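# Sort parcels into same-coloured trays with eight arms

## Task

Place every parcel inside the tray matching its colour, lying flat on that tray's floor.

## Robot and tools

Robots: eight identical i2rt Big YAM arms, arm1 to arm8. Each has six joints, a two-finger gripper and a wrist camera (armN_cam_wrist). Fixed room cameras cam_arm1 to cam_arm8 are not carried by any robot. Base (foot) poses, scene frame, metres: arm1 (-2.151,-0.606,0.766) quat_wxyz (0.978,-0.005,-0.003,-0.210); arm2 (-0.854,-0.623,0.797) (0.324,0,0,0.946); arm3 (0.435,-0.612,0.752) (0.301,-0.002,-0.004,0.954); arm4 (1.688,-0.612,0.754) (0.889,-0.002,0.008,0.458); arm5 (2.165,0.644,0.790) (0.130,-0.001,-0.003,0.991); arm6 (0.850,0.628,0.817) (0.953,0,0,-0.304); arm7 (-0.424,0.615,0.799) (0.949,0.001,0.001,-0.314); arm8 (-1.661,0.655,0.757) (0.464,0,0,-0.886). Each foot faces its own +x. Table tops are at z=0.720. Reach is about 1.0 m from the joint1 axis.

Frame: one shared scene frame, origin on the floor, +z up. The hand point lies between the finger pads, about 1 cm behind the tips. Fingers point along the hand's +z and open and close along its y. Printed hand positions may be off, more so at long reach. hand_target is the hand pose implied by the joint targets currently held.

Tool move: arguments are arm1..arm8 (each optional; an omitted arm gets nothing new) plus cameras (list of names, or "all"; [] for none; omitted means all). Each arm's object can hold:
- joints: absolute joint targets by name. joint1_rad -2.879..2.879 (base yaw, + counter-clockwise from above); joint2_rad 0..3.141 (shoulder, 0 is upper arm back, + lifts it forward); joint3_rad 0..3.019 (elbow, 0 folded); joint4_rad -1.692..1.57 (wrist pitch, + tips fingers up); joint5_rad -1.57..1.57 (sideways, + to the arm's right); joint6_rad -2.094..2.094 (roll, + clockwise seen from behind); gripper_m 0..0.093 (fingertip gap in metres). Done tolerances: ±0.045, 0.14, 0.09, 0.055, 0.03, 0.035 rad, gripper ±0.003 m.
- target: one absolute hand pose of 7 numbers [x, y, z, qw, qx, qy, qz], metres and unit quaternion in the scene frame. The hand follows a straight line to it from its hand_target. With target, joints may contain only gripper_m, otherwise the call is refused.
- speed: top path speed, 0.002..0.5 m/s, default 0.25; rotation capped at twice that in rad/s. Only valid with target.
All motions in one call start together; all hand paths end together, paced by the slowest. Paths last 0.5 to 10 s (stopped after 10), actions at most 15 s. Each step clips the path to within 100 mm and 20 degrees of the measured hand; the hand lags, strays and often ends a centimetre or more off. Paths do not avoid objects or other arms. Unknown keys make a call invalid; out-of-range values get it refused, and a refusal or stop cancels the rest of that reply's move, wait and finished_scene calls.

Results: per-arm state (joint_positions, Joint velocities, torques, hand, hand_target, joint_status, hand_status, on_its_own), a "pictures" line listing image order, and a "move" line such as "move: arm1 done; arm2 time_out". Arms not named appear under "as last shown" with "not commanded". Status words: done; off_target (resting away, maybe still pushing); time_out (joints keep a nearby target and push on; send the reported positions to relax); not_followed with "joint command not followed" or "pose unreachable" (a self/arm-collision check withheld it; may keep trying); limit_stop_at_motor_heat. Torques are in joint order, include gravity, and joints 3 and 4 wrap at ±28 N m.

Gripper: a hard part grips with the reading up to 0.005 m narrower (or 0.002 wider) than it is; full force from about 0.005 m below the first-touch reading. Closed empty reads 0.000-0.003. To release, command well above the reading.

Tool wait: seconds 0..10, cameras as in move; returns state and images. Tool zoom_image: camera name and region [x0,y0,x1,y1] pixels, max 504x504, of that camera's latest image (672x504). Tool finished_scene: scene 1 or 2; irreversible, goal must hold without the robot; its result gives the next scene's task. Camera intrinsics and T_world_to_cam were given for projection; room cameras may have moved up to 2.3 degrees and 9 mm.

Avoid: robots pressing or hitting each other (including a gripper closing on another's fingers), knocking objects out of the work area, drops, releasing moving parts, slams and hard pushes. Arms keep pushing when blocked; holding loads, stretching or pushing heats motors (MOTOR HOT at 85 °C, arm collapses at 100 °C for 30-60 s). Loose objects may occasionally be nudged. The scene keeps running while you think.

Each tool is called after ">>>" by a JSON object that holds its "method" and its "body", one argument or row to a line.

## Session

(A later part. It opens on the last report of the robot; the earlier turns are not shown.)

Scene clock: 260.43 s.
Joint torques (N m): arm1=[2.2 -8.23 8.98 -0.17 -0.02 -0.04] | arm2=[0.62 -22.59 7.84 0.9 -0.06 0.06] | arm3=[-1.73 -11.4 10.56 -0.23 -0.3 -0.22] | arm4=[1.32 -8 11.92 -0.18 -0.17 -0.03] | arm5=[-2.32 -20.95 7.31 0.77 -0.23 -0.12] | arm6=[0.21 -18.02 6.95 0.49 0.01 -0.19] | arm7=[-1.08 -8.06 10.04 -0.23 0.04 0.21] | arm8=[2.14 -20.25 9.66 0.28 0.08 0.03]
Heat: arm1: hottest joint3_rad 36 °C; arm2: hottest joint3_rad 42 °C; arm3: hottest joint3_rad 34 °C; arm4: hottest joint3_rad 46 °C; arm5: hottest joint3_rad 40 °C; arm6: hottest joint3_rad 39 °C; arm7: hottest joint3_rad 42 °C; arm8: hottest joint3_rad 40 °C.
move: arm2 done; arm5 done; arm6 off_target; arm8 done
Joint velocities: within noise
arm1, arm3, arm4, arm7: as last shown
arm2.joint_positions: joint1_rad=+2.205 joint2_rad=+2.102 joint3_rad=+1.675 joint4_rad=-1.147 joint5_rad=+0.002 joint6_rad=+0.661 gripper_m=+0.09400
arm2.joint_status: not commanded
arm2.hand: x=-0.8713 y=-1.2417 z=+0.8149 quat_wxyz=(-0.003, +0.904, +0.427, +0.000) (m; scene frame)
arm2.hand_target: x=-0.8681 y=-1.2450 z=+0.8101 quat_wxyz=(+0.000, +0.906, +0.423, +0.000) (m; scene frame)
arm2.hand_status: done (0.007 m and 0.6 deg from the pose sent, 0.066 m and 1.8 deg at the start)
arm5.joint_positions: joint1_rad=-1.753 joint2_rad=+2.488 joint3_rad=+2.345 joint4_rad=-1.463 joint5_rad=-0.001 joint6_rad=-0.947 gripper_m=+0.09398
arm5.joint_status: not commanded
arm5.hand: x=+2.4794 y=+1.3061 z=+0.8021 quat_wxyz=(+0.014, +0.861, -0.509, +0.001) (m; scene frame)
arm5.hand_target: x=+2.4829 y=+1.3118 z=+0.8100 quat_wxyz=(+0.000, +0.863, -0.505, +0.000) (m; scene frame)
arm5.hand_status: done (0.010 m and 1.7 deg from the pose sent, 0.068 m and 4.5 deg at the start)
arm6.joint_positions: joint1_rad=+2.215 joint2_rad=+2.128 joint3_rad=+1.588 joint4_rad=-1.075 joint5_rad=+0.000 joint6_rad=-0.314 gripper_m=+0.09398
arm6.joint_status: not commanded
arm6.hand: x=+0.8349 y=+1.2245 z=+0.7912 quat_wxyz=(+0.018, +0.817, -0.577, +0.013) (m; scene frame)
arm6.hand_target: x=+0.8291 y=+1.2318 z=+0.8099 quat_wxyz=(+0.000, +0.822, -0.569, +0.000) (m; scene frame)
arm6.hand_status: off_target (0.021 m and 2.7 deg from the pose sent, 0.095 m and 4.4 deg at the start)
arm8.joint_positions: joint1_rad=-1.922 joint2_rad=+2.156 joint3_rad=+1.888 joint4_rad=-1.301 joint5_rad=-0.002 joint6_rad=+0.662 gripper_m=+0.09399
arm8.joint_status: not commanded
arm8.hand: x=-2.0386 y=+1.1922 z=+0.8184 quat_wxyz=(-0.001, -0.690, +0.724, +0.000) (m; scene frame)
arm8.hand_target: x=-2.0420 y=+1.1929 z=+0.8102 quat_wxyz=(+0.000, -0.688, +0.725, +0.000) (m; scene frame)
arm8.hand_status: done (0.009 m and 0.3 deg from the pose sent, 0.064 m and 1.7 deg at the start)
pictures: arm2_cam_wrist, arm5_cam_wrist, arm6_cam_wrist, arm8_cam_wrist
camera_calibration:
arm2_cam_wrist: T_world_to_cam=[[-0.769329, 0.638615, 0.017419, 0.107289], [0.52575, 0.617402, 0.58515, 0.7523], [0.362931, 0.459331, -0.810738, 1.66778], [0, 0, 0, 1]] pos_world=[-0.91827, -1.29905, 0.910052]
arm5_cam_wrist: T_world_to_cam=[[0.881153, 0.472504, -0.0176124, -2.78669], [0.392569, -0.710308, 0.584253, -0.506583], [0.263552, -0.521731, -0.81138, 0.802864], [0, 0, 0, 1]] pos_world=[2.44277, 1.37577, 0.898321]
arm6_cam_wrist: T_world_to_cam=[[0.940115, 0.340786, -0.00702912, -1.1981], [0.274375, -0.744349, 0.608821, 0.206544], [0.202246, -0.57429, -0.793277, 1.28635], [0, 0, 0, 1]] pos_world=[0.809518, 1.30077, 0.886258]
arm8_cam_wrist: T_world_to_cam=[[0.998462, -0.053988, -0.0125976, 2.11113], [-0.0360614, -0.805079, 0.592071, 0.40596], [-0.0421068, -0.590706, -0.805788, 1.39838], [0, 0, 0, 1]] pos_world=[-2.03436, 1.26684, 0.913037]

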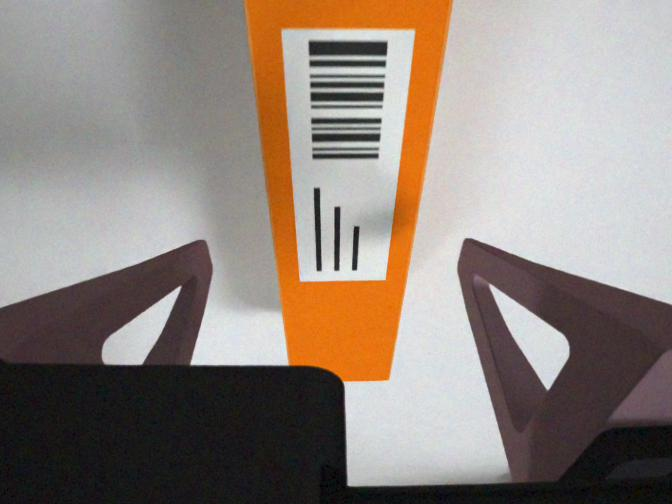

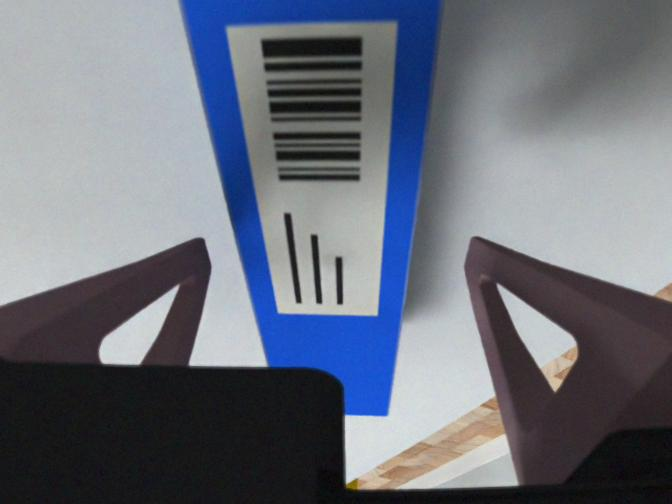

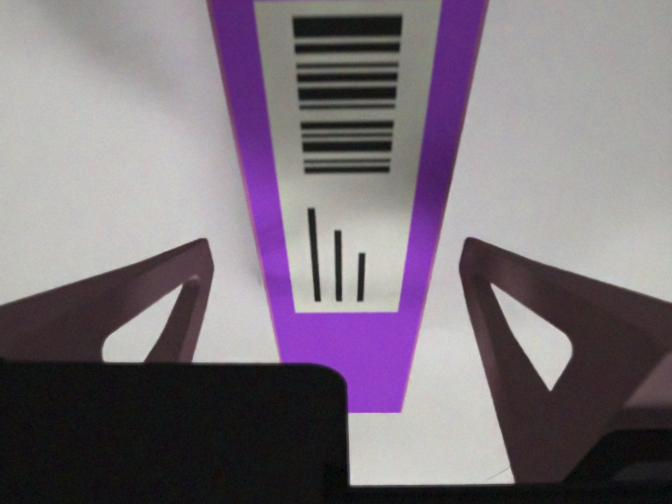

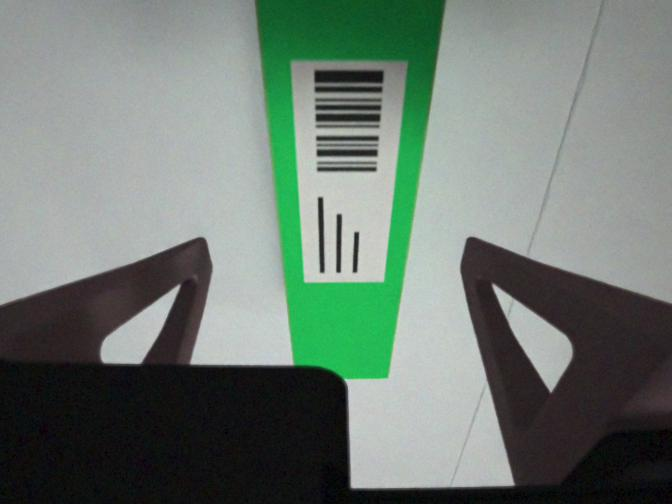

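>>> {"method": "move", "body": {
  "arm2": {"target":[-0.868,-1.243,0.747,0,0.9059,0.4234,0],"speed":0.15},
  "arm5": {"target":[2.4845,1.311,0.753,0,0.8536,-0.521,0],"speed":0.15},
  "arm6": {"target":[0.829,1.231,0.757,0,0.8221,-0.5693,0],"speed":0.15},
  "arm8": {"target":[-2.041,1.191,0.747,0,-0.6884,0.7254,0],"speed":0.15},
  "cameras": ["arm5_cam_wrist","arm6_cam_wrist"]
}}

>>> {"method": "move", "body": {
  "arm2": {"joints":{"gripper_m":0.055}},
  "arm5": {"joints":{"gripper_m":0.055}},
  "arm6": {"joints":{"gripper_m":0.055}},
  "arm8": {"joints":{"gripper_m":0.055}},
  "cameras": ["arm2_cam_wrist","arm8_cam_wrist","arm6_cam_wrist","arm5_cam_wrist"]
}}

Scene clock: 274.37 s.
Joint torques (N m): arm1=[2.02 -7.94 9.01 -0.06 -0.03 -0.08] | arm2=[0.56 -23.41 7.41 0.9 -0.06 0.08] | arm3=[-1.73 -11.46 10.52 -0.25 -0.29 -0.22] | arm4=[1.32 -8 11.92 -0.18 -0.17 -0.03] | arm5=[-1.26 -20.72 6.87 0.72 -0.28 0.05] | arm6=[0.21 -14.56 6.98 0.58 0 -0.18] | arm7=[-1.03 -8.12 10.04 -0.16 0.03 0.2] | arm8=[2.2 -20.78 9.37 0.25 0.07 0.05]
Heat: arm1: hottest joint3_rad 36 °C; arm2: hottest joint3_rad 40 °C; arm3: hottest joint3_rad 34 °C; arm4: hottest joint3_rad 47 °C; arm5: hottest joint3_rad 39 °C; arm6: hottest joint3_rad 39 °C; arm7: hottest joint3_rad 42 °C; arm8: hottest joint3_rad 40 °C.
move: arm2 done; arm5 done; arm6 done; arm8 done
Joint velocities: within noise
arm1, arm3, arm4, arm7: as last shown
arm2.joint_positions: joint1_rad=+2.205 joint2_rad=+2.181 joint3_rad=+1.622 joint4_rad=-1.019 joint5_rad=+0.002 joint6_rad=+0.661 gripper_m=+0.09400
arm2.joint_status: not commanded
arm2.hand: x=-0.8712 y=-1.2392 z=+0.7504 quat_wxyz=(-0.004, +0.904, +0.427, +0.001) (m; scene frame)
arm2.hand_target: x=-0.8681 y=-1.2428 z=+0.7469 quat_wxyz=(+0.000, +0.906, +0.423, +0.000) (m; scene frame)
arm2.hand_status: done (0.006 m and 0.7 deg from the pose sent, 0.068 m and 0.6 deg at the start)
arm5.joint_positions: joint1_rad=-1.753 joint2_rad=+2.522 joint3_rad=+2.278 joint4_rad=-1.350 joint5_rad=+0.000 joint6_rad=-0.932 gripper_m=+0.09398
arm5.joint_status: not commanded
arm5.hand: x=+2.4805 y=+1.3078 z=+0.7529 quat_wxyz=(+0.007, +0.857, -0.515, +0.001) (m; scene frame)
arm5.hand_target: x=+2.4845 y=+1.3110 z=+0.7531 quat_wxyz=(+0.000, +0.854, -0.521, +0.000) (m; scene frame)
arm5.hand_status: done (0.005 m and 1.2 deg from the pose sent, 0.050 m and 2.3 deg at the start)
arm6.joint_positions: joint1_rad=+2.215 joint2_rad=+2.155 joint3_rad=+1.549 joint4_rad=-0.969 joint5_rad=+0.000 joint6_rad=-0.314 gripper_m=+0.09398
arm6.joint_status: not commanded
arm6.hand: x=+0.8348 y=+1.2284 z=+0.7626 quat_wxyz=(+0.002, +0.817, -0.577, +0.001) (m; scene frame)
arm6.hand_target: x=+0.8291 y=+1.2308 z=+0.7570 quat_wxyz=(+0.000, +0.822, -0.569, +0.000) (m; scene frame)
arm6.hand_status: done (0.009 m and 1.1 deg from the pose sent, 0.035 m and 2.7 deg at the start)
arm8.joint_positions: joint1_rad=-1.922 joint2_rad=+2.214 joint3_rad=+1.812 joint4_rad=-1.169 joint5_rad=-0.002 joint6_rad=+0.662 gripper_m=+0.09399
arm8.joint_status: not commanded
arm8.hand: x=-2.0377 y=+1.1908 z=+0.7543 quat_wxyz=(-0.001, -0.690, +0.724, +0.000) (m; scene frame)
arm8.hand_target: x=-2.0409 y=+1.1908 z=+0.7470 quat_wxyz=(+0.000, -0.688, +0.725, +0.000) (m; scene frame)
arm8.hand_status: done (0.008 m and 0.3 deg from the pose sent, 0.071 m and 0.3 deg at the start)
pictures: arm5_cam_wrist, arm6_cam_wrist
camera_calibration:
arm5_cam_wrist: T_world_to_cam=[[0.888304, 0.459219, -0.00577361, -2.79855], [0.377374, -0.722705, 0.579039, -0.41931], [0.261733, -0.516542, -0.815279, 0.764252], [0, 0, 0, 1]] pos_world=[2.44417, 1.37688, 0.849718]
arm6_cam_wrist: T_world_to_cam=[[0.940004, 0.34112, 0.00546177, -1.20936], [0.27527, -0.767809, 0.578529, 0.277962], [0.201542, -0.542316, -0.815643, 1.24426], [0, 0, 0, 1]] pos_world=[0.809519, 1.30074, 0.860672]

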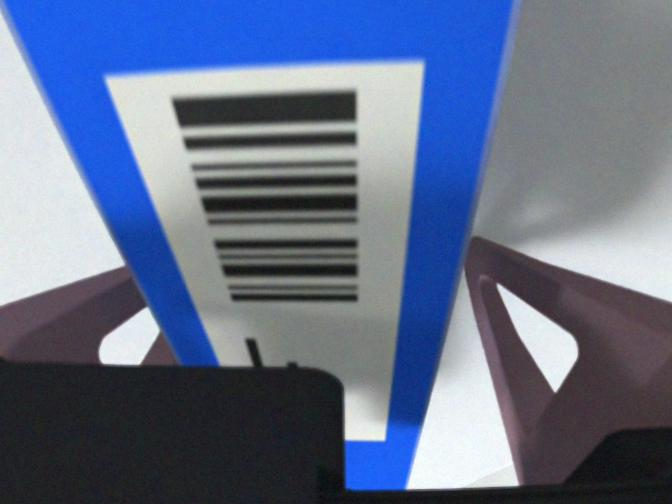

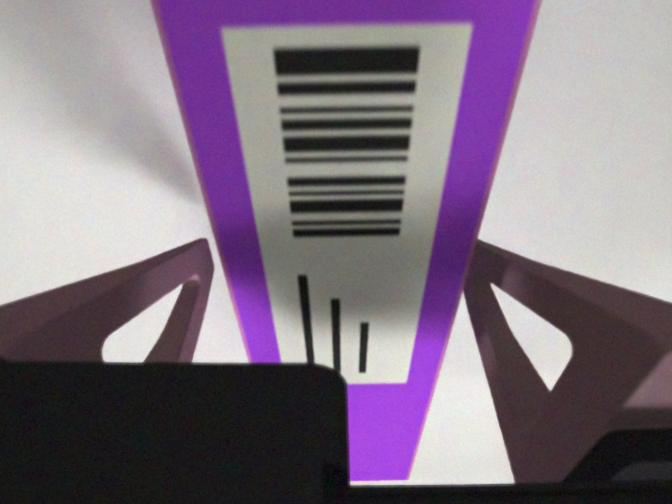

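Scene clock: 275.00 s.
Joint torques (N m): arm1=[2.2 -8.23 8.91 -0.23 -0.01 -0.04] | arm2=[0.56 -23.18 7.47 0.88 -0.04 0.07] | arm3=[-1.9 -11.46 10.55 -0.21 -0.3 -0.22] | arm4=[1.32 -8 11.92 -0.2 -0.17 -0.03] | arm5=[-1.03 -20.95 6.97 0.76 -0.25 0.04] | arm6=[0.15 -14.51 7.04 0.57 -0.01 -0.17] | arm7=[-1.03 -8.12 10.04 -0.17 0.02 0.21] | arm8=[2.37 -20.89 9.37 0.23 0.05 0.01]
Heat: arm1: hottest joint3_rad 36 °C; arm2: hottest joint3_rad 40 °C; arm3: hottest joint3_rad 34 °C; arm4: hottest joint3_rad 47 °C; arm5: hottest joint3_rad 39 °C; arm6: hottest joint3_rad 39 °C; arm7: hottest joint3_rad 42 °C; arm8: hottest joint3_rad 40 °C.
move: arm2 off_target; arm5 off_target; arm6 off_target; arm8 off_target
Joint velocities: within noise
arm1, arm3, arm4, arm7: as last shown
arm2.joint_positions: joint1_rad=+2.205 joint2_rad=+2.181 joint3_rad=+1.622 joint4_rad=-1.019 joint5_rad=+0.002 joint6_rad=+0.661 gripper_m=+0.05902
arm2.joint_status: gripper_m off_target (ended at +0.05906, target +0.05500)
arm2.hand: x=-0.8712 y=-1.2392 z=+0.7504 quat_wxyz=(-0.004, +0.904, +0.427, +0.001) (m; scene frame)
arm2.hand_target: x=-0.8681 y=-1.2428 z=+0.7469 quat_wxyz=(+0.000, +0.906, +0.423, +0.000) (m; scene frame)
arm2.hand_status: not commanded
arm5.joint_positions: joint1_rad=-1.753 joint2_rad=+2.522 joint3_rad=+2.278 joint4_rad=-1.350 joint5_rad=+0.000 joint6_rad=-0.931 gripper_m=+0.05917
arm5.joint_status: gripper_m off_target (ended at +0.05919, target +0.05500)
arm5.hand: x=+2.4805 y=+1.3077 z=+0.7529 quat_wxyz=(+0.008, +0.857, -0.515, +0.001) (m; scene frame)
arm5.hand_target: x=+2.4845 y=+1.3109 z=+0.7531 quat_wxyz=(+0.000, +0.854, -0.521, +0.000) (m; scene frame)
arm5.hand_status: not commanded
arm6.joint_positions: joint1_rad=+2.215 joint2_rad=+2.155 joint3_rad=+1.549 joint4_rad=-0.969 joint5_rad=+0.001 joint6_rad=-0.315 gripper_m=+0.05980
arm6.joint_status: gripper_m off_target (ended at +0.05982, target +0.05500)
arm6.hand: x=+0.8349 y=+1.2284 z=+0.7626 quat_wxyz=(+0.002, +0.817, -0.577, +0.001) (m; scene frame)
arm6.hand_target: x=+0.8291 y=+1.2308 z=+0.7570 quat_wxyz=(+0.000, +0.822, -0.569, +0.000) (m; scene frame)
arm6.hand_status: not commanded
arm8.joint_positions: joint1_rad=-1.922 joint2_rad=+2.214 joint3_rad=+1.812 joint4_rad=-1.169 joint5_rad=-0.002 joint6_rad=+0.663 gripper_m=+0.06022
arm8.joint_status: gripper_m off_target (ended at +0.06025, target +0.05500)
arm8.hand: x=-2.0377 y=+1.1908 z=+0.7543 quat_wxyz=(-0.001, -0.689, +0.725, +0.000) (m; scene frame)
arm8.hand_target: x=-2.0409 y=+1.1908 z=+0.7470 quat_wxyz=(+0.000, -0.688, +0.725, +0.000) (m; scene frame)
arm8.hand_status: not commanded
pictures: arm2_cam_wrist, arm5_cam_wrist, arm6_cam_wrist, arm8_cam_wrist
camera_calibration:
arm2_cam_wrist: T_world_to_cam=[[-0.769126, 0.638808, 0.0192311, 0.105911], [0.52568, 0.615233, 0.587494, 0.783874], [0.363464, 0.461966, -0.809, 1.61683], [0, 0, 0, 1]] pos_world=[-0.918269, -1.29684, 0.84546]
arm5_cam_wrist: T_world_to_cam=[[0.888635, 0.458575, -0.00607727, -2.7983], [0.376945, -0.722776, 0.579229, -0.418364], [0.261227, -0.517014, -0.815142, 0.765997], [0, 0, 0, 1]] pos_world=[2.44427, 1.37688, 0.849718]
arm6_cam_wrist: T_world_to_cam=[[0.939721, 0.341892, 0.00583934, -1.21046], [0.275655, -0.767548, 0.578692, 0.277171], [0.202332, -0.5422, -0.815525, 1.24337], [0, 0, 0, 1]] pos_world=[0.809518, 1.30074, 0.860672]
arm8_cam_wrist: T_world_to_cam=[[0.998391, -0.055541, -0.0114294, 2.11018], [-0.0379642, -0.804429, 0.592834, 0.437694], [-0.0421207, -0.591446, -0.805243, 1.34643], [0, 0, 0, 1]] pos_world=[-2.03346, 1.26563, 0.848839]

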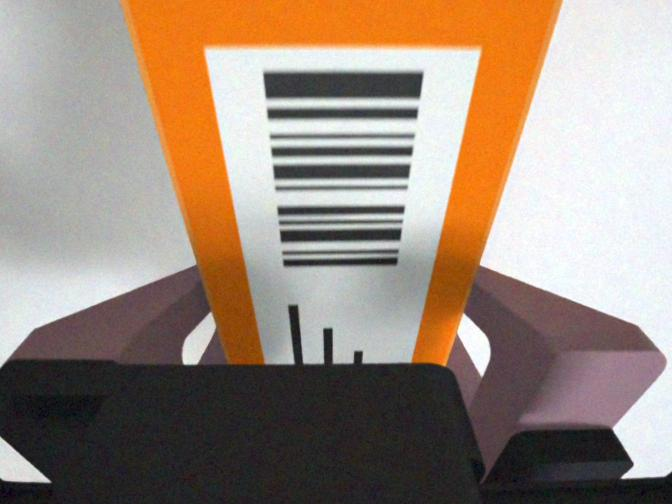

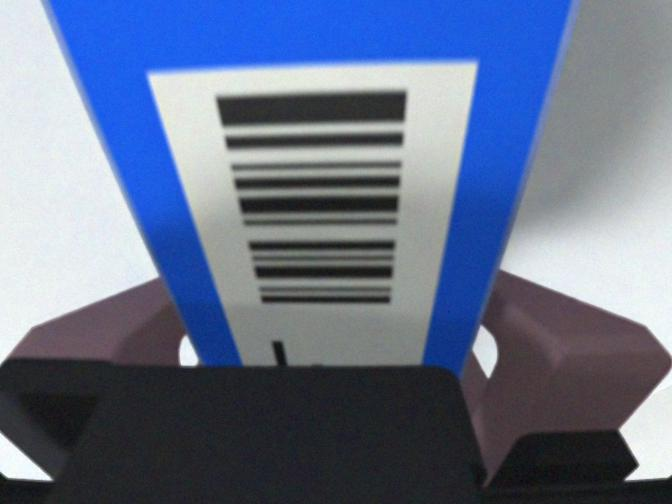

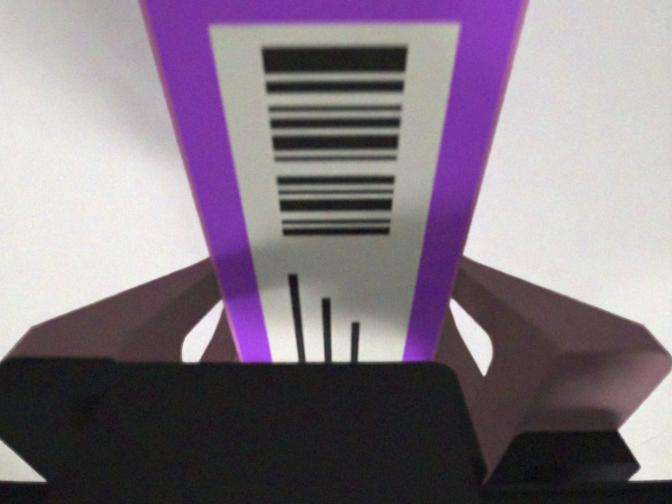

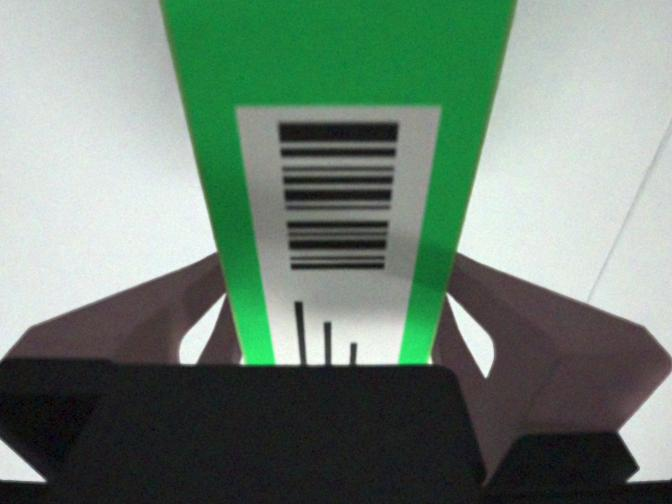

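>>> {"method": "move", "body": {
  "arm2": {"target":[-0.864,-1.003,1.08,0,0.9059,0.4234,0],"speed":0.3},
  "arm5": {"target":[2.323,0.985,1.08,0,0.8536,-0.521,0],"speed":0.3},
  "arm6": {"target":[0.84,1.01,1.08,0,0.8221,-0.5693,0],"speed":0.3},
  "arm8": {"target":[-1.88,0.965,1.08,0,-0.6884,0.7254,0],"speed":0.3},
  "cameras": []
}}

>>> {"method": "move", "body": {
  "arm2": {"joints":{"joint1_rad":-2.023,"joint6_rad":0.459}},
  "arm5": {"joints":{"joint1_rad":1.566,"joint6_rad":-0.265}},
  "arm6": {"joints":{"joint1_rad":-1.157,"joint6_rad":-0.204}},
  "arm8": {"joints":{"joint1_rad":0.337,"joint6_rad":-0.269}},
  "cameras": []
}}

>>> {"method": "move", "body": {
  "arm2": {"target":[-0.211,-0.306,0.84,0,0,1,0],"speed":0.3},
  "arm5": {"target":[1.988,-0.01,0.84,0,0.7071,0.7071,0],"speed":0.3},
  "arm6": {"target":[0.718,-0.01,0.84,0,0.7071,0.7071,0],"speed":0.3},
  "arm8": {"target":[-1.842,-0.01,0.84,0,0.7071,0.7071,0],"speed":0.3},
  "cameras": ["arm2_cam_wrist","arm5_cam_wrist","arm6_cam_wrist","arm8_cam_wrist"]
}}

Scene clock: 313.30 s.
Joint torques (N m): arm1=[2.43 -8.47 8.92 -0.13 0 -0.1] | arm2=[0.26 -11.46 11.7 0.09 -0.05 0.04] | arm3=[-1.85 -11.52 10.52 -0.27 -0.29 -0.21] | arm4=[1.38 -8 11.92 -0.18 -0.17 -0.03] | arm5=[-0.15 -7.3 7.32 -0.03 -0.19 0.02] | arm6=[-0.44 -8.47 12.08 -0.25 0.01 -0.18] | arm7=[-1.03 -8.12 9.98 -0.16 0.05 0.22] | arm8=[2.2 -9.29 11.47 -0.5 0.03 0.01]
Heat: arm1: hottest joint3_rad 37 °C; arm2: hottest joint3_rad 40 °C; arm3: hottest joint3_rad 34 °C; arm4: hottest joint3_rad 47 °C; arm5: hottest joint2_rad 39 °C; arm6: hottest joint2_rad 37 °C; arm7: hottest joint3_rad 42 °C; arm8: hottest joint2_rad 39 °C.
move: arm2 off_target; arm5 done; arm6 off_target; arm8 done
Joint velocities: within noise
arm1, arm3, arm4, arm7: as last shown
arm2.joint_positions: joint1_rad=+2.205 joint2_rad=+1.326 joint3_rad=+1.325 joint4_rad=-1.597 joint5_rad=+0.002 joint6_rad=+0.661 gripper_m=+0.05902
arm2.joint_status: not commanded
arm2.hand: x=-0.8646 y=-0.9941 z=+1.0650 quat_wxyz=(-0.013, +0.904, +0.427, +0.006) (m; scene frame)
arm2.hand_target: x=-0.8640 y=-1.0025 z=+1.0799 quat_wxyz=(+0.000, +0.906, +0.423, +0.000) (m; scene frame)
arm2.hand_status: off_target (0.017 m and 1.7 deg from the pose sent, 0.405 m and 0.7 deg at the start)
arm5.joint_positions: joint1_rad=-1.753 joint2_rad=+1.329 joint3_rad=+1.372 joint4_rad=-1.613 joint5_rad=-0.001 joint6_rad=-0.919 gripper_m=+0.05917
arm5.joint_status: not commanded
arm5.hand: x=+2.3263 y=+0.9845 z=+1.0781 quat_wxyz=(-0.004, +0.854, -0.520, -0.001) (m; scene frame)
arm5.hand_target: x=+2.3231 y=+0.9850 z=+1.0800 quat_wxyz=(+0.000, +0.854, -0.521, +0.000) (m; scene frame)
arm5.hand_status: done (0.004 m and 0.5 deg from the pose sent, 0.486 m and 1.2 deg at the start)
arm6.joint_positions: joint1_rad=+2.215 joint2_rad=+1.348 joint3_rad=+1.272 joint4_rad=-1.545 joint5_rad=+0.001 joint6_rad=-0.322 gripper_m=+0.05980
arm6.joint_status: not commanded
arm6.hand: x=+0.8410 y=+1.0009 z=+1.0573 quat_wxyz=(+0.020, +0.819, -0.574, +0.015) (m; scene frame)
arm6.hand_target: x=+0.8401 y=+1.0091 z=+1.0798 quat_wxyz=(+0.000, +0.822, -0.569, +0.000) (m; scene frame)
arm6.hand_status: off_target (0.024 m and 3.0 deg from the pose sent, 0.385 m and 1.0 deg at the start)
arm8.joint_positions: joint1_rad=-1.922 joint2_rad=+1.318 joint3_rad=+1.442 joint4_rad=-1.671 joint5_rad=-0.001 joint6_rad=+0.663 gripper_m=+0.06022
arm8.joint_status: not commanded
arm8.hand: x=-1.8783 y=+0.9648 z=+1.0729 quat_wxyz=(+0.001, -0.689, +0.724, +0.012) (m; scene frame)
arm8.hand_target: x=-1.8800 y=+0.9649 z=+1.0793 quat_wxyz=(+0.002, -0.688, +0.725, +0.015) (m; scene frame)
arm8.hand_status: done (0.007 m and 1.4 deg from the pose sent, 0.426 m and 0.2 deg at the start; a joint's target at an end of its range on 23 of 73 steps)
pictures: none
No camera images: "cameras" was empty.

Scene clock: 316.13 s.
Joint torques (N m): arm1=[1.9 -8 8.94 0.01 -0.03 -0.07] | arm2=[-0.09 -12.75 11.07 0.09 0 -0.17] | arm3=[-1.67 -11.46 10.52 -0.27 -0.3 -0.21] | arm4=[1.32 -8 11.92 -0.18 -0.17 -0.03] | arm5=[-0.56 -9.11 7.24 -0.13 -0.16 0.07] | arm6=[-1.08 -8.29 11.77 -0.2 -0.02 -0.02] | arm7=[-1.2 -8.06 10.04 -0.18 0.03 0.21] | arm8=[2.14 -9.93 11.49 -0.46 -0.05 -0.09]
Heat: arm1: hottest joint3_rad 37 °C; arm2: hottest joint3_rad 40 °C; arm3: hottest joint3_rad 34 °C; arm4: hottest joint3_rad 47 °C; arm5: hottest joint2_rad 39 °C; arm6: hottest joint2_rad 37 °C; arm7: hottest joint3_rad 42 °C; arm8: hottest joint2_rad 39 °C.
move: arm2 done; arm5 done; arm6 done; arm8 done
Joint velocities: within noise
arm1, arm3, arm4, arm7: as last shown
arm2.joint_positions: joint1_rad=-2.019 joint2_rad=+1.341 joint3_rad=+1.332 joint4_rad=-1.597 joint5_rad=+0.000 joint6_rad=+0.470 gripper_m=+0.05902
arm2.joint_status: all done
arm2.hand: x=-0.5180 y=-0.4565 z=+1.0629 quat_wxyz=(+0.016, -0.004, -1.000, +0.008) (m; scene frame)
arm2.hand_target: x=-0.5136 y=-0.4559 z=+1.0803 quat_wxyz=(+0.000, -0.001, -1.000, -0.001) (m; scene frame)
arm2.hand_status: not commanded
arm5.joint_positions: joint1_rad=+1.563 joint2_rad=+1.348 joint3_rad=+1.372 joint4_rad=-1.614 joint5_rad=-0.001 joint6_rad=-0.275 gripper_m=+0.05901
arm5.joint_status: all done
arm5.hand: x=+2.0620 y=+0.2746 z=+1.0661 quat_wxyz=(-0.005, +0.705, +0.709, +0.012) (m; scene frame)
arm5.hand_target: x=+2.0641 y=+0.2777 z=+1.0747 quat_wxyz=(-0.002, +0.707, +0.707, +0.007) (m; scene frame)
arm5.hand_status: not commanded
arm6.joint_positions: joint1_rad=-1.150 joint2_rad=+1.348 joint3_rad=+1.275 joint4_rad=-1.546 joint5_rad=+0.002 joint6_rad=-0.211 gripper_m=+0.05987
arm6.joint_status: all done
arm6.hand: x=+0.7766 y=+0.2621 z=+1.0588 quat_wxyz=(+0.014, -0.702, -0.712, -0.019) (m; scene frame)
arm6.hand_target: x=+0.7728 y=+0.2552 z=+1.0798 quat_wxyz=(+0.000, -0.707, -0.707, +0.000) (m; scene frame)
arm6.hand_status: not commanded
arm8.joint_positions: joint1_rad=+0.333 joint2_rad=+1.329 joint3_rad=+1.442 joint4_rad=-1.671 joint5_rad=-0.001 joint6_rad=-0.262 gripper_m=+0.06026
arm8.joint_status: all done
arm8.hand: x=-1.7636 y=+0.2898 z=+1.0698 quat_wxyz=(-0.004, -0.711, -0.703, +0.006) (m; scene frame)
arm8.hand_target: x=-1.7624 y=+0.2903 z=+1.0801 quat_wxyz=(-0.008, -0.707, -0.707, +0.014) (m; scene frame)
arm8.hand_status: not commanded
pictures: none
No camera images: "cameras" was empty.

Scene clock: 318.70 s.
Joint torques (N m): arm1=[2.08 -8.23 8.85 0.01 -0.02 -0.07] | arm2=[-0.09 -26.29 11.9 0.08 0.07 -0.17] | arm3=[-1.73 -11.28 10.54 -0.24 -0.3 -0.21] | arm4=[1.26 -8 11.92 -0.2 -0.17 -0.03] | arm5=[-0.15 -19.9 9.69 -0.13 -0.06 0.03] | arm6=[-1.14 -15.85 11.82 -0.23 -0.05 -0.02] | arm7=[-1.2 -8 10.04 -0.23 0.04 0.21] | arm8=[2.49 -21.89 14.52 -0.66 -0.05 -0.06]
Heat: arm1: hottest joint3_rad 37 °C; arm2: hottest joint3_rad 40 °C; arm3: hottest joint3_rad 34 °C; arm4: hottest joint3_rad 47 °C; arm5: hottest joint2_rad 39 °C; arm6: hottest joint3_rad 38 °C; arm7: hottest joint3_rad 42 °C; arm8: hottest joint2_rad 39 °C.
move: arm2 off_target; arm5 off_target; arm6 off_target; arm8 off_target
Joint velocities: within noise
arm1, arm3, arm4, arm7: as last shown
arm2.joint_positions: joint1_rad=-2.019 joint2_rad=+2.347 joint3_rad=+2.157 joint4_rad=-1.403 joint5_rad=+0.000 joint6_rad=+0.470 gripper_m=+0.05902
arm2.joint_status: not commanded
arm2.hand: x=-0.2228 y=-0.3092 z=+0.8323 quat_wxyz=(+0.010, -0.004, -1.000, +0.005) (m; scene frame)
arm2.hand_target: x=-0.2116 y=-0.3064 z=+0.8401 quat_wxyz=(+0.000, +0.000, -1.000, +0.000) (m; scene frame)
arm2.hand_status: off_target (0.014 m and 1.4 deg from the pose sent, 0.408 m and 2.1 deg at the start)
arm5.joint_positions: joint1_rad=+1.563 joint2_rad=+2.221 joint3_rad=+1.923 joint4_rad=-1.309 joint5_rad=+0.000 joint6_rad=-0.272 gripper_m=+0.05901
arm5.joint_status: not commanded
arm5.hand: x=+1.9883 y=+0.0066 z=+0.8188 quat_wxyz=(-0.010, +0.706, +0.708, +0.019) (m; scene frame)
arm5.hand_target: x=+1.9883 y=-0.0090 z=+0.8402 quat_wxyz=(+0.000, +0.707, +0.707, +0.000) (m; scene frame)
arm5.hand_status: off_target (0.027 m and 2.5 deg from the pose sent, 0.371 m and 1.5 deg at the start)
arm6.joint_positions: joint1_rad=-1.150 joint2_rad=+2.167 joint3_rad=+1.765 joint4_rad=-1.202 joint5_rad=+0.002 joint6_rad=-0.211 gripper_m=+0.05987
arm6.joint_status: not commanded
arm6.hand: x=+0.7255 y=+0.0068 z=+0.8274 quat_wxyz=(+0.010, -0.702, -0.712, -0.014) (m; scene frame)
arm6.hand_target: x=+0.7181 y=-0.0091 z=+0.8405 quat_wxyz=(+0.000, -0.707, -0.707, +0.000) (m; scene frame)
arm6.hand_status: off_target (0.022 m and 2.1 deg from the pose sent, 0.354 m and 2.9 deg at the start)
arm8.joint_positions: joint1_rad=+0.336 joint2_rad=+2.232 joint3_rad=+2.042 joint4_rad=-1.412 joint5_rad=-0.001 joint6_rad=-0.262 gripper_m=+0.06026
arm8.joint_status: not commanded
arm8.hand: x=-1.8415 y=+0.0044 z=+0.8283 quat_wxyz=(+0.007, -0.710, -0.704, -0.013) (m; scene frame)
arm8.hand_target: x=-1.8418 y=-0.0093 z=+0.8401 quat_wxyz=(+0.000, -0.707, -0.707, +0.000) (m; scene frame)
arm8.hand_status: off_target (0.019 m and 1.8 deg from the pose sent, 0.386 m and 1.0 deg at the start)
pictures: arm2_cam_wrist, arm5_cam_wrist, arm6_cam_wrist, arm8_cam_wrist
camera_calibration:
arm2_cam_wrist: T_world_to_cam=[[-0.0130587, -0.999663, 0.0224187, -0.331875], [-0.799624, 0.0239018, 0.600025, -0.66573], [-0.600358, -0.010091, -0.799667, 0.649275], [0, 0, 0, 1]] pos_world=[-0.14687, -0.309299, 0.926099]
arm5_cam_wrist: T_world_to_cam=[[-0.999933, 0.00864735, -0.00771338, 1.99554], [0.00223599, 0.797138, 0.603793, -0.496505], [0.0113698, 0.603736, -0.797104, 0.750232], [0, 0, 0, 1]] pos_world=[1.98798, -0.0744151, 0.913192]
arm6_cam_wrist: T_world_to_cam=[[-0.999777, -0.0211022, 0.00121527, 0.723066], [-0.0161171, 0.798266, 0.602089, -0.485999], [-0.0136755, 0.601935, -0.798428, 0.790713], [0, 0, 0, 1]] pos_world=[0.725885, -0.0727431, 0.923064]
arm8_cam_wrist: T_world_to_cam=[[-0.999719, 0.0137701, -0.0193076, -1.82409], [-0.00097659, 0.789556, 0.613677, -0.509243], [0.0236948, 0.613523, -0.789321, 0.815242], [0, 0, 0, 1]] pos_world=[-1.84339, -0.0729756, 0.92078]

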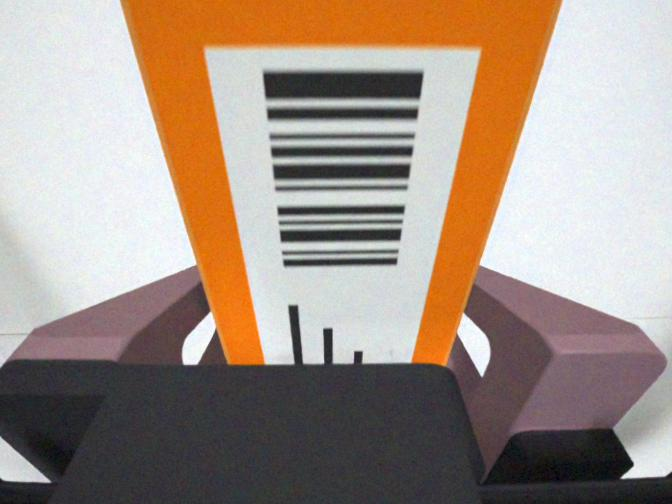

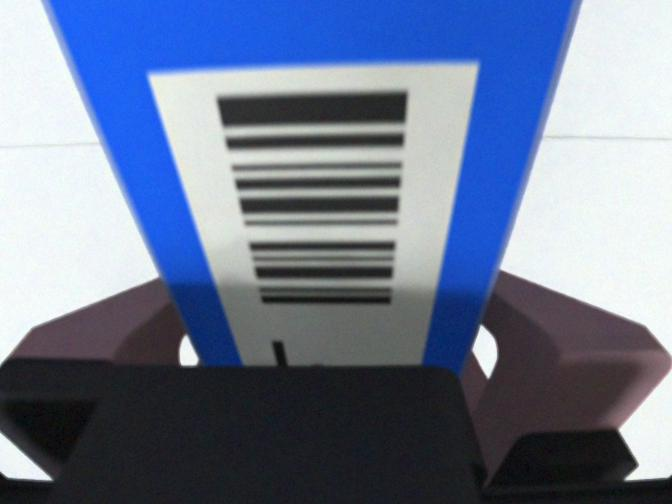

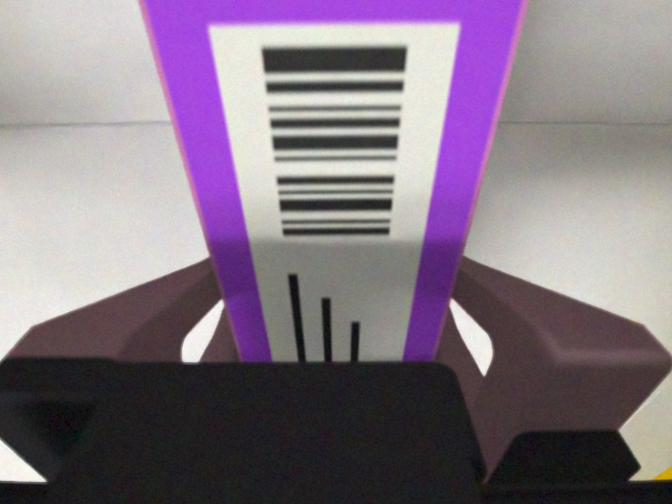

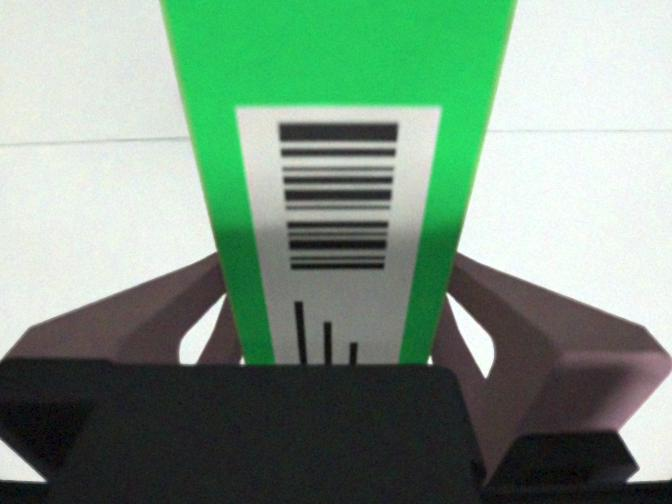

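>>> {"method": "move", "body": {
  "arm2": {"target":[-0.211,-0.306,0.763,0,0,1,0],"speed":0.12},
  "arm5": {"target":[1.988,-0.009,0.77,0,0.7071,0.7071,0],"speed":0.12},
  "arm6": {"target":[0.718,-0.009,0.775,0,0.7071,0.7071,0],"speed":0.12},
  "arm8": {"target":[-1.842,-0.009,0.767,0,0.7071,0.7071,0],"speed":0.12},
  "cameras": []
}}

>>> {"method": "move", "body": {
  "arm2": {"target":[-0.211,-0.306,0.754,0,0,1,0],"speed":0.06},
  "arm5": {"target":[1.988,-0.009,0.757,0,0.7071,0.7071,0],"speed":0.06},
  "arm6": {"target":[0.718,-0.009,0.766,0,0.7071,0.7071,0],"speed":0.06},
  "arm8": {"target":[-1.842,-0.009,0.757,0,0.7071,0.7071,0],"speed":0.06},
  "cameras": []
}}

Scene clock: 338.10 s.
Joint torques (N m): arm1=[2.37 -7.82 9.01 -0.12 -0.03 -0.09] | arm2=[-0.03 -27.34 8.61 0.91 0.06 -0.17] | arm3=[-1.73 -11.46 10.55 -0.27 -0.3 -0.21] | arm4=[1.32 -8 11.92 -0.18 -0.17 -0.03] | arm5=[0.15 -19.14 6.8 0.7 -0.07 0.02] | arm6=[-1.2 -16.32 7.8 0.55 -0.05 -0.03] | arm7=[-1.14 -8.18 10.02 -0.18 0.03 0.2] | arm8=[2.14 -22.18 9.76 0.32 -0.06 -0.07]
Heat: arm1: hottest joint3_rad 37 °C; arm2: hottest joint3_rad 41 °C; arm3: hottest joint3_rad 34 °C; arm4: hottest joint3_rad 48 °C; arm5: hottest joint3_rad 42 °C; arm6: hottest joint3_rad 38 °C; arm7: hottest joint3_rad 42 °C; arm8: hottest joint3_rad 42 °C.
move: arm2 done; arm5 off_target; arm6 done; arm8 done
Joint velocities: within noise
arm1.joint_positions: joint1_rad=+1.506 joint2_rad=+1.289 joint3_rad=+1.398 joint4_rad=-1.638 joint5_rad=+0.002 joint6_rad=-0.468 gripper_m=+0.09398
arm1.joint_status: not commanded
arm1.hand: x=-1.9771 y=-0.2754 z=+1.0721 quat_wxyz=(-0.018, +0.699, -0.714, -0.001) (m; scene frame)
arm1.hand_target: x=-1.9824 y=-0.2750 z=+1.0724 quat_wxyz=(-0.012, +0.706, -0.708, +0.000) (m; scene frame)
arm1.hand_status: not commanded
arm2.joint_positions: joint1_rad=-2.019 joint2_rad=+2.421 joint3_rad=+2.115 joint4_rad=-1.277 joint5_rad=+0.000 joint6_rad=+0.470 gripper_m=+0.05902
arm2.joint_status: not commanded
arm2.hand: x=-0.2161 y=-0.3059 z=+0.7661 quat_wxyz=(+0.005, -0.004, -1.000, +0.002) (m; scene frame)
arm2.hand_target: x=-0.2110 y=-0.3061 z=+0.7631 quat_wxyz=(+0.000, +0.000, -1.000, +0.000) (m; scene frame)
arm2.hand_status: done (0.006 m and 0.8 deg from the pose sent, 0.070 m and 1.4 deg at the start)
arm3.joint_positions: joint1_rad=+0.193 joint2_rad=+1.263 joint3_rad=+1.355 joint4_rad=-1.638 joint5_rad=+0.004 joint6_rad=-0.415 gripper_m=+0.09396
arm3.joint_status: not commanded
arm3.hand: x=+0.1066 y=-0.4673 z=+1.0518 quat_wxyz=(-0.010, +1.000, -0.001, -0.008) (m; scene frame)
arm3.hand_target: x=+0.1102 y=-0.4645 z=+1.0620 quat_wxyz=(-0.011, +1.000, +0.000, -0.016) (m; scene frame)
arm3.hand_status: not commanded
arm4.joint_positions: joint1_rad=+0.147 joint2_rad=+1.325 joint3_rad=+1.420 joint4_rad=-1.639 joint5_rad=+0.002 joint6_rad=-0.451 gripper_m=+0.09398
arm4.joint_status: not commanded
arm4.hand: x=+1.8656 y=-0.2683 z=+1.0532 quat_wxyz=(-0.005, +0.700, -0.714, -0.004) (m; scene frame)
arm4.hand_target: x=+1.8617 y=-0.2636 z=+1.0590 quat_wxyz=(-0.007, +0.708, -0.707, -0.006) (m; scene frame)
arm4.hand_status: not commanded
arm5.joint_positions: joint1_rad=+1.563 joint2_rad=+2.290 joint3_rad=+1.891 joint4_rad=-1.194 joint5_rad=+0.000 joint6_rad=-0.272 gripper_m=+0.05901
arm5.joint_status: not commanded
arm5.hand: x=+1.9865 y=-0.0004 z=+0.7621 quat_wxyz=(-0.006, +0.706, +0.708, +0.013) (m; scene frame)
arm5.hand_target: x=+1.9881 y=-0.0088 z=+0.7702 quat_wxyz=(+0.000, +0.707, +0.707, +0.000) (m; scene frame)
arm5.hand_status: off_target (0.012 m and 1.7 deg from the pose sent, 0.051 m and 2.5 deg at the start)
arm6.joint_positions: joint1_rad=-1.150 joint2_rad=+2.243 joint3_rad=+1.760 joint4_rad=-1.097 joint5_rad=+0.002 joint6_rad=-0.211 gripper_m=+0.05987
arm6.joint_status: not commanded
arm6.hand: x=+0.7230 y=-0.0057 z=+0.7784 quat_wxyz=(+0.003, -0.702, -0.712, -0.004) (m; scene frame)
arm6.hand_target: x=+0.7180 y=-0.0089 z=+0.7750 quat_wxyz=(+0.000, -0.707, -0.707, +0.000) (m; scene frame)
arm6.hand_status: done (0.007 m and 1.0 deg from the pose sent, 0.055 m and 2.1 deg at the start)
arm7.joint_positions: joint1_rad=-1.015 joint2_rad=+1.277 joint3_rad=+1.293 joint4_rad=-1.539 joint5_rad=-0.003 joint6_rad=-0.102 gripper_m=+0.09397
arm7.joint_status: not commanded
arm7.hand: x=-0.4545 y=+0.2447 z=+1.0711 quat_wxyz=(-0.015, -0.700, -0.714, +0.016) (m; scene frame)
arm7.hand_target: x=-0.4580 y=+0.2479 z=+1.0693 quat_wxyz=(-0.009, -0.707, -0.707, +0.011) (m; scene frame)
arm7.hand_status: not commanded
arm8.joint_positions: joint1_rad=+0.336 joint2_rad=+2.287 joint3_rad=+1.991 joint4_rad=-1.281 joint5_rad=-0.001 joint6_rad=-0.262 gripper_m=+0.06026
arm8.joint_status: not commanded
arm8.hand: x=-1.8441 y=-0.0051 z=+0.7725 quat_wxyz=(+0.001, -0.710, -0.704, -0.003) (m; scene frame)
arm8.hand_target: x=-1.8420 y=-0.0089 z=+0.7671 quat_wxyz=(+0.000, -0.707, -0.707, +0.000) (m; scene frame)
arm8.hand_status: done (0.007 m and 0.6 deg from the pose sent, 0.063 m and 1.8 deg at the start)
pictures: none
No camera images: "cameras" was empty.

Scene clock: 339.10 s.
Joint torques (N m): arm1=[2.37 -7.94 9.02 -0.1 -0.02 -0.05] | arm2=[-0.03 -26.46 8.05 0.94 0.06 -0.17] | arm3=[-1.67 -11.52 10.54 -0.28 -0.29 -0.21] | arm4=[1.26 -7.94 11.92 -0.18 -0.16 -0.03] | arm5=[-0.38 -18.67 6.45 0.83 -0.09 0.04] | arm6=[-1.14 -15.97 7.38 0.59 -0.05 -0.02] | arm7=[-1.2 -8.06 10 -0.21 0.04 0.21] | arm8=[2.37 -21.71 8.88 0.38 -0.07 -0.06]
Heat: arm1: hottest joint3_rad 37 °C; arm2: hottest joint3_rad 41 °C; arm3: hottest joint3_rad 34 °C; arm4: hottest joint3_rad 48 °C; arm5: hottest joint3_rad 42 °C; arm6: hottest joint3_rad 38 °C; arm7: hottest joint3_rad 42 °C; arm8: hottest joint3_rad 42 °C.
move: arm2 off_target; arm5 done; arm6 done; arm8 off_target
Joint velocities: within noise
arm1, arm3, arm4, arm7: as last shown
arm2.joint_positions: joint1_rad=-2.019 joint2_rad=+2.421 joint3_rad=+2.115 joint4_rad=-1.260 joint5_rad=+0.000 joint6_rad=+0.470 gripper_m=+0.05902
arm2.joint_status: not commanded
arm2.hand: x=-0.2124 y=-0.3040 z=+0.7660 quat_wxyz=(-0.002, -0.004, -1.000, -0.001) (m; scene frame)
arm2.hand_target: x=-0.2111 y=-0.3061 z=+0.7542 quat_wxyz=(+0.000, +0.000, -1.000, +0.000) (m; scene frame)
arm2.hand_status: off_target (0.012 m and 0.6 deg from the pose sent, 0.013 m and 0.8 deg at the start)
arm5.joint_positions: joint1_rad=+1.563 joint2_rad=+2.293 joint3_rad=+1.887 joint4_rad=-1.171 joint5_rad=+0.000 joint6_rad=-0.272 gripper_m=+0.05901
arm5.joint_status: not commanded
arm5.hand: x=+1.9855 y=-0.0039 z=+0.7584 quat_wxyz=(-0.002, +0.706, +0.708, +0.006) (m; scene frame)
arm5.hand_target: x=+1.9880 y=-0.0089 z=+0.7570 quat_wxyz=(+0.000, +0.707, +0.707, +0.000) (m; scene frame)
arm5.hand_status: done (0.006 m and 0.8 deg from the pose sent, 0.010 m and 1.7 deg at the start)
arm6.joint_positions: joint1_rad=-1.150 joint2_rad=+2.250 joint3_rad=+1.760 joint4_rad=-1.081 joint5_rad=+0.002 joint6_rad=-0.211 gripper_m=+0.05987
arm6.joint_status: not commanded
arm6.hand: x=+0.7225 y=-0.0084 z=+0.7738 quat_wxyz=(+0.001, -0.702, -0.712, +0.000) (m; scene frame)
arm6.hand_target: x=+0.7180 y=-0.0089 z=+0.7661 quat_wxyz=(+0.000, -0.707, -0.707, +0.000) (m; scene frame)
arm6.hand_status: done (0.009 m and 0.8 deg from the pose sent, 0.014 m and 1.0 deg at the start)
arm8.joint_positions: joint1_rad=+0.336 joint2_rad=+2.287 joint3_rad=+1.991 joint4_rad=-1.262 joint5_rad=-0.001 joint6_rad=-0.262 gripper_m=+0.06026
arm8.joint_status: not commanded
arm8.hand: x=-1.8454 y=-0.0098 z=+0.7725 quat_wxyz=(-0.004, -0.710, -0.704, +0.006) (m; scene frame)
arm8.hand_target: x=-1.8419 y=-0.0086 z=+0.7573 quat_wxyz=(+0.000, -0.707, -0.707, +0.000) (m; scene frame)
arm8.hand_status: off_target (0.016 m and 0.9 deg from the pose sent, 0.016 m and 0.6 deg at the start)
pictures: none
No camera images: "cameras" was empty.

>>> {"method": "move", "body": {
  "arm2": {"target":[-0.211,-0.306,0.744,0,0,1,0],"speed":0.06},
  "arm5": {"target":[1.988,-0.009,0.75,0,0.7071,0.7071,0],"speed":0.06},
  "arm6": {"target":[0.718,-0.009,0.757,0,0.7071,0.7071,0],"speed":0.06},
  "arm8": {"target":[-1.842,-0.009,0.745,0,0.7071,0.7071,0],"speed":0.06},
  "cameras": ["cam_arm2","cam_arm8"]
}}

Scene clock: 346.97 s.
Joint torques (N m): arm1=[2.78 -8.41 8.87 -0.03 -0.02 -0.05] | arm2=[-0.03 -26.4 7.97 0.94 0.06 -0.17] | arm3=[-1.73 -11.52 10.54 -0.25 -0.3 -0.22] | arm4=[1.32 -8 11.9 -0.18 -0.17 -0.03] | arm5=[-0.32 -18.26 6.46 0.87 -0.09 0.02] | arm6=[-1.08 -15.91 7.47 0.57 -0.04 -0.02] | arm7=[-0.97 -8 9.96 -0.18 0.04 0.22] | arm8=[2.32 -21.25 9.14 0.28 -0.07 -0.06]
Heat: arm1: hottest joint3_rad 37 °C; arm2: hottest joint3_rad 41 °C; arm3: hottest joint3_rad 34 °C; arm4: hottest joint3_rad 48 °C; arm5: hottest joint3_rad 41 °C; arm6: hottest joint3_rad 38 °C; arm7: hottest joint3_rad 42 °C; arm8: hottest joint3_rad 41 °C.
move: arm2 off_target; arm5 done; arm6 done; arm8 off_target
Joint velocities: within noise
arm1, arm3, arm4, arm7: as last shown
arm2.joint_positions: joint1_rad=-2.019 joint2_rad=+2.430 joint3_rad=+2.109 joint4_rad=-1.243 joint5_rad=+0.000 joint6_rad=+0.470 gripper_m=+0.05902
arm2.joint_status: not commanded
arm2.hand: x=-0.2119 y=-0.3038 z=+0.7574 quat_wxyz=(-0.003, -0.004, -1.000, -0.002) (m; scene frame)
arm2.hand_target: x=-0.2113 y=-0.3062 z=+0.7440 quat_wxyz=(+0.000, +0.000, -1.000, +0.000) (m; scene frame)
arm2.hand_status: off_target (0.014 m and 0.6 deg from the pose sent, 0.022 m and 0.5 deg at the start)
arm5.joint_positions: joint1_rad=+1.563 joint2_rad=+2.301 joint3_rad=+1.883 joint4_rad=-1.157 joint5_rad=+0.000 joint6_rad=-0.272 gripper_m=+0.05901
arm5.joint_status: not commanded
arm5.hand: x=+1.9854 y=-0.0043 z=+0.7517 quat_wxyz=(-0.002, +0.706, +0.708, +0.006) (m; scene frame)
arm5.hand_target: x=+1.9880 y=-0.0090 z=+0.7502 quat_wxyz=(+0.000, +0.707, +0.707, +0.000) (m; scene frame)
arm5.hand_status: done (0.006 m and 0.7 deg from the pose sent, 0.010 m and 0.8 deg at the start)
arm6.joint_positions: joint1_rad=-1.150 joint2_rad=+2.262 joint3_rad=+1.754 joint4_rad=-1.065 joint5_rad=+0.001 joint6_rad=-0.211 gripper_m=+0.05987
arm6.joint_status: not commanded
arm6.hand: x=+0.7227 y=-0.0076 z=+0.7644 quat_wxyz=(+0.001, -0.702, -0.712, -0.001) (m; scene frame)
arm6.hand_target: x=+0.7181 y=-0.0088 z=+0.7570 quat_wxyz=(+0.000, -0.707, -0.707, +0.000) (m; scene frame)
arm6.hand_status: done (0.009 m and 0.8 deg from the pose sent, 0.017 m and 0.8 deg at the start)
arm8.joint_positions: joint1_rad=+0.336 joint2_rad=+2.297 joint3_rad=+1.975 joint4_rad=-1.238 joint5_rad=-0.001 joint6_rad=-0.262 gripper_m=+0.06026
arm8.joint_status: not commanded
arm8.hand: x=-1.8451 y=-0.0087 z=+0.7598 quat_wxyz=(-0.004, -0.710, -0.704, +0.005) (m; scene frame)
arm8.hand_target: x=-1.8419 y=-0.0086 z=+0.7450 quat_wxyz=(+0.000, -0.707, -0.707, +0.000) (m; scene frame)
arm8.hand_status: off_target (0.015 m and 0.8 deg from the pose sent, 0.028 m and 0.9 deg at the start)
pictures: cam_arm2, cam_arm8

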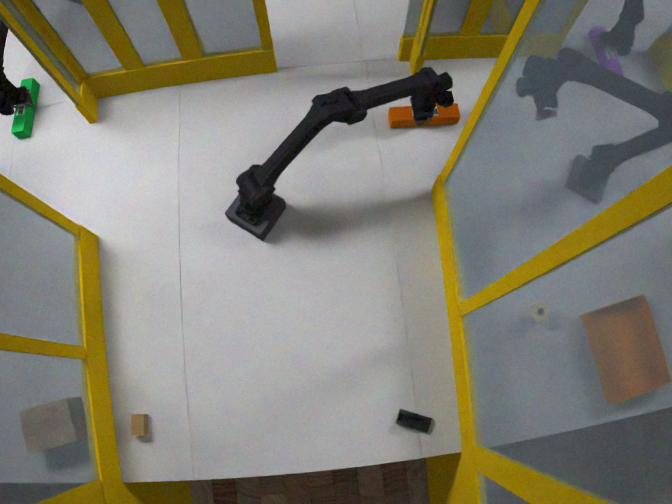

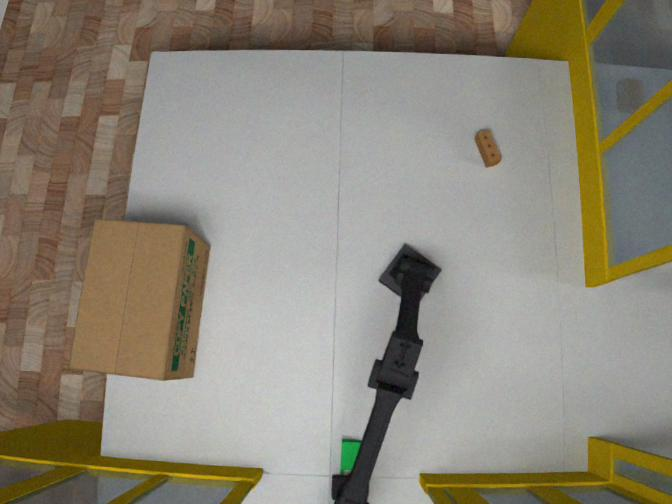

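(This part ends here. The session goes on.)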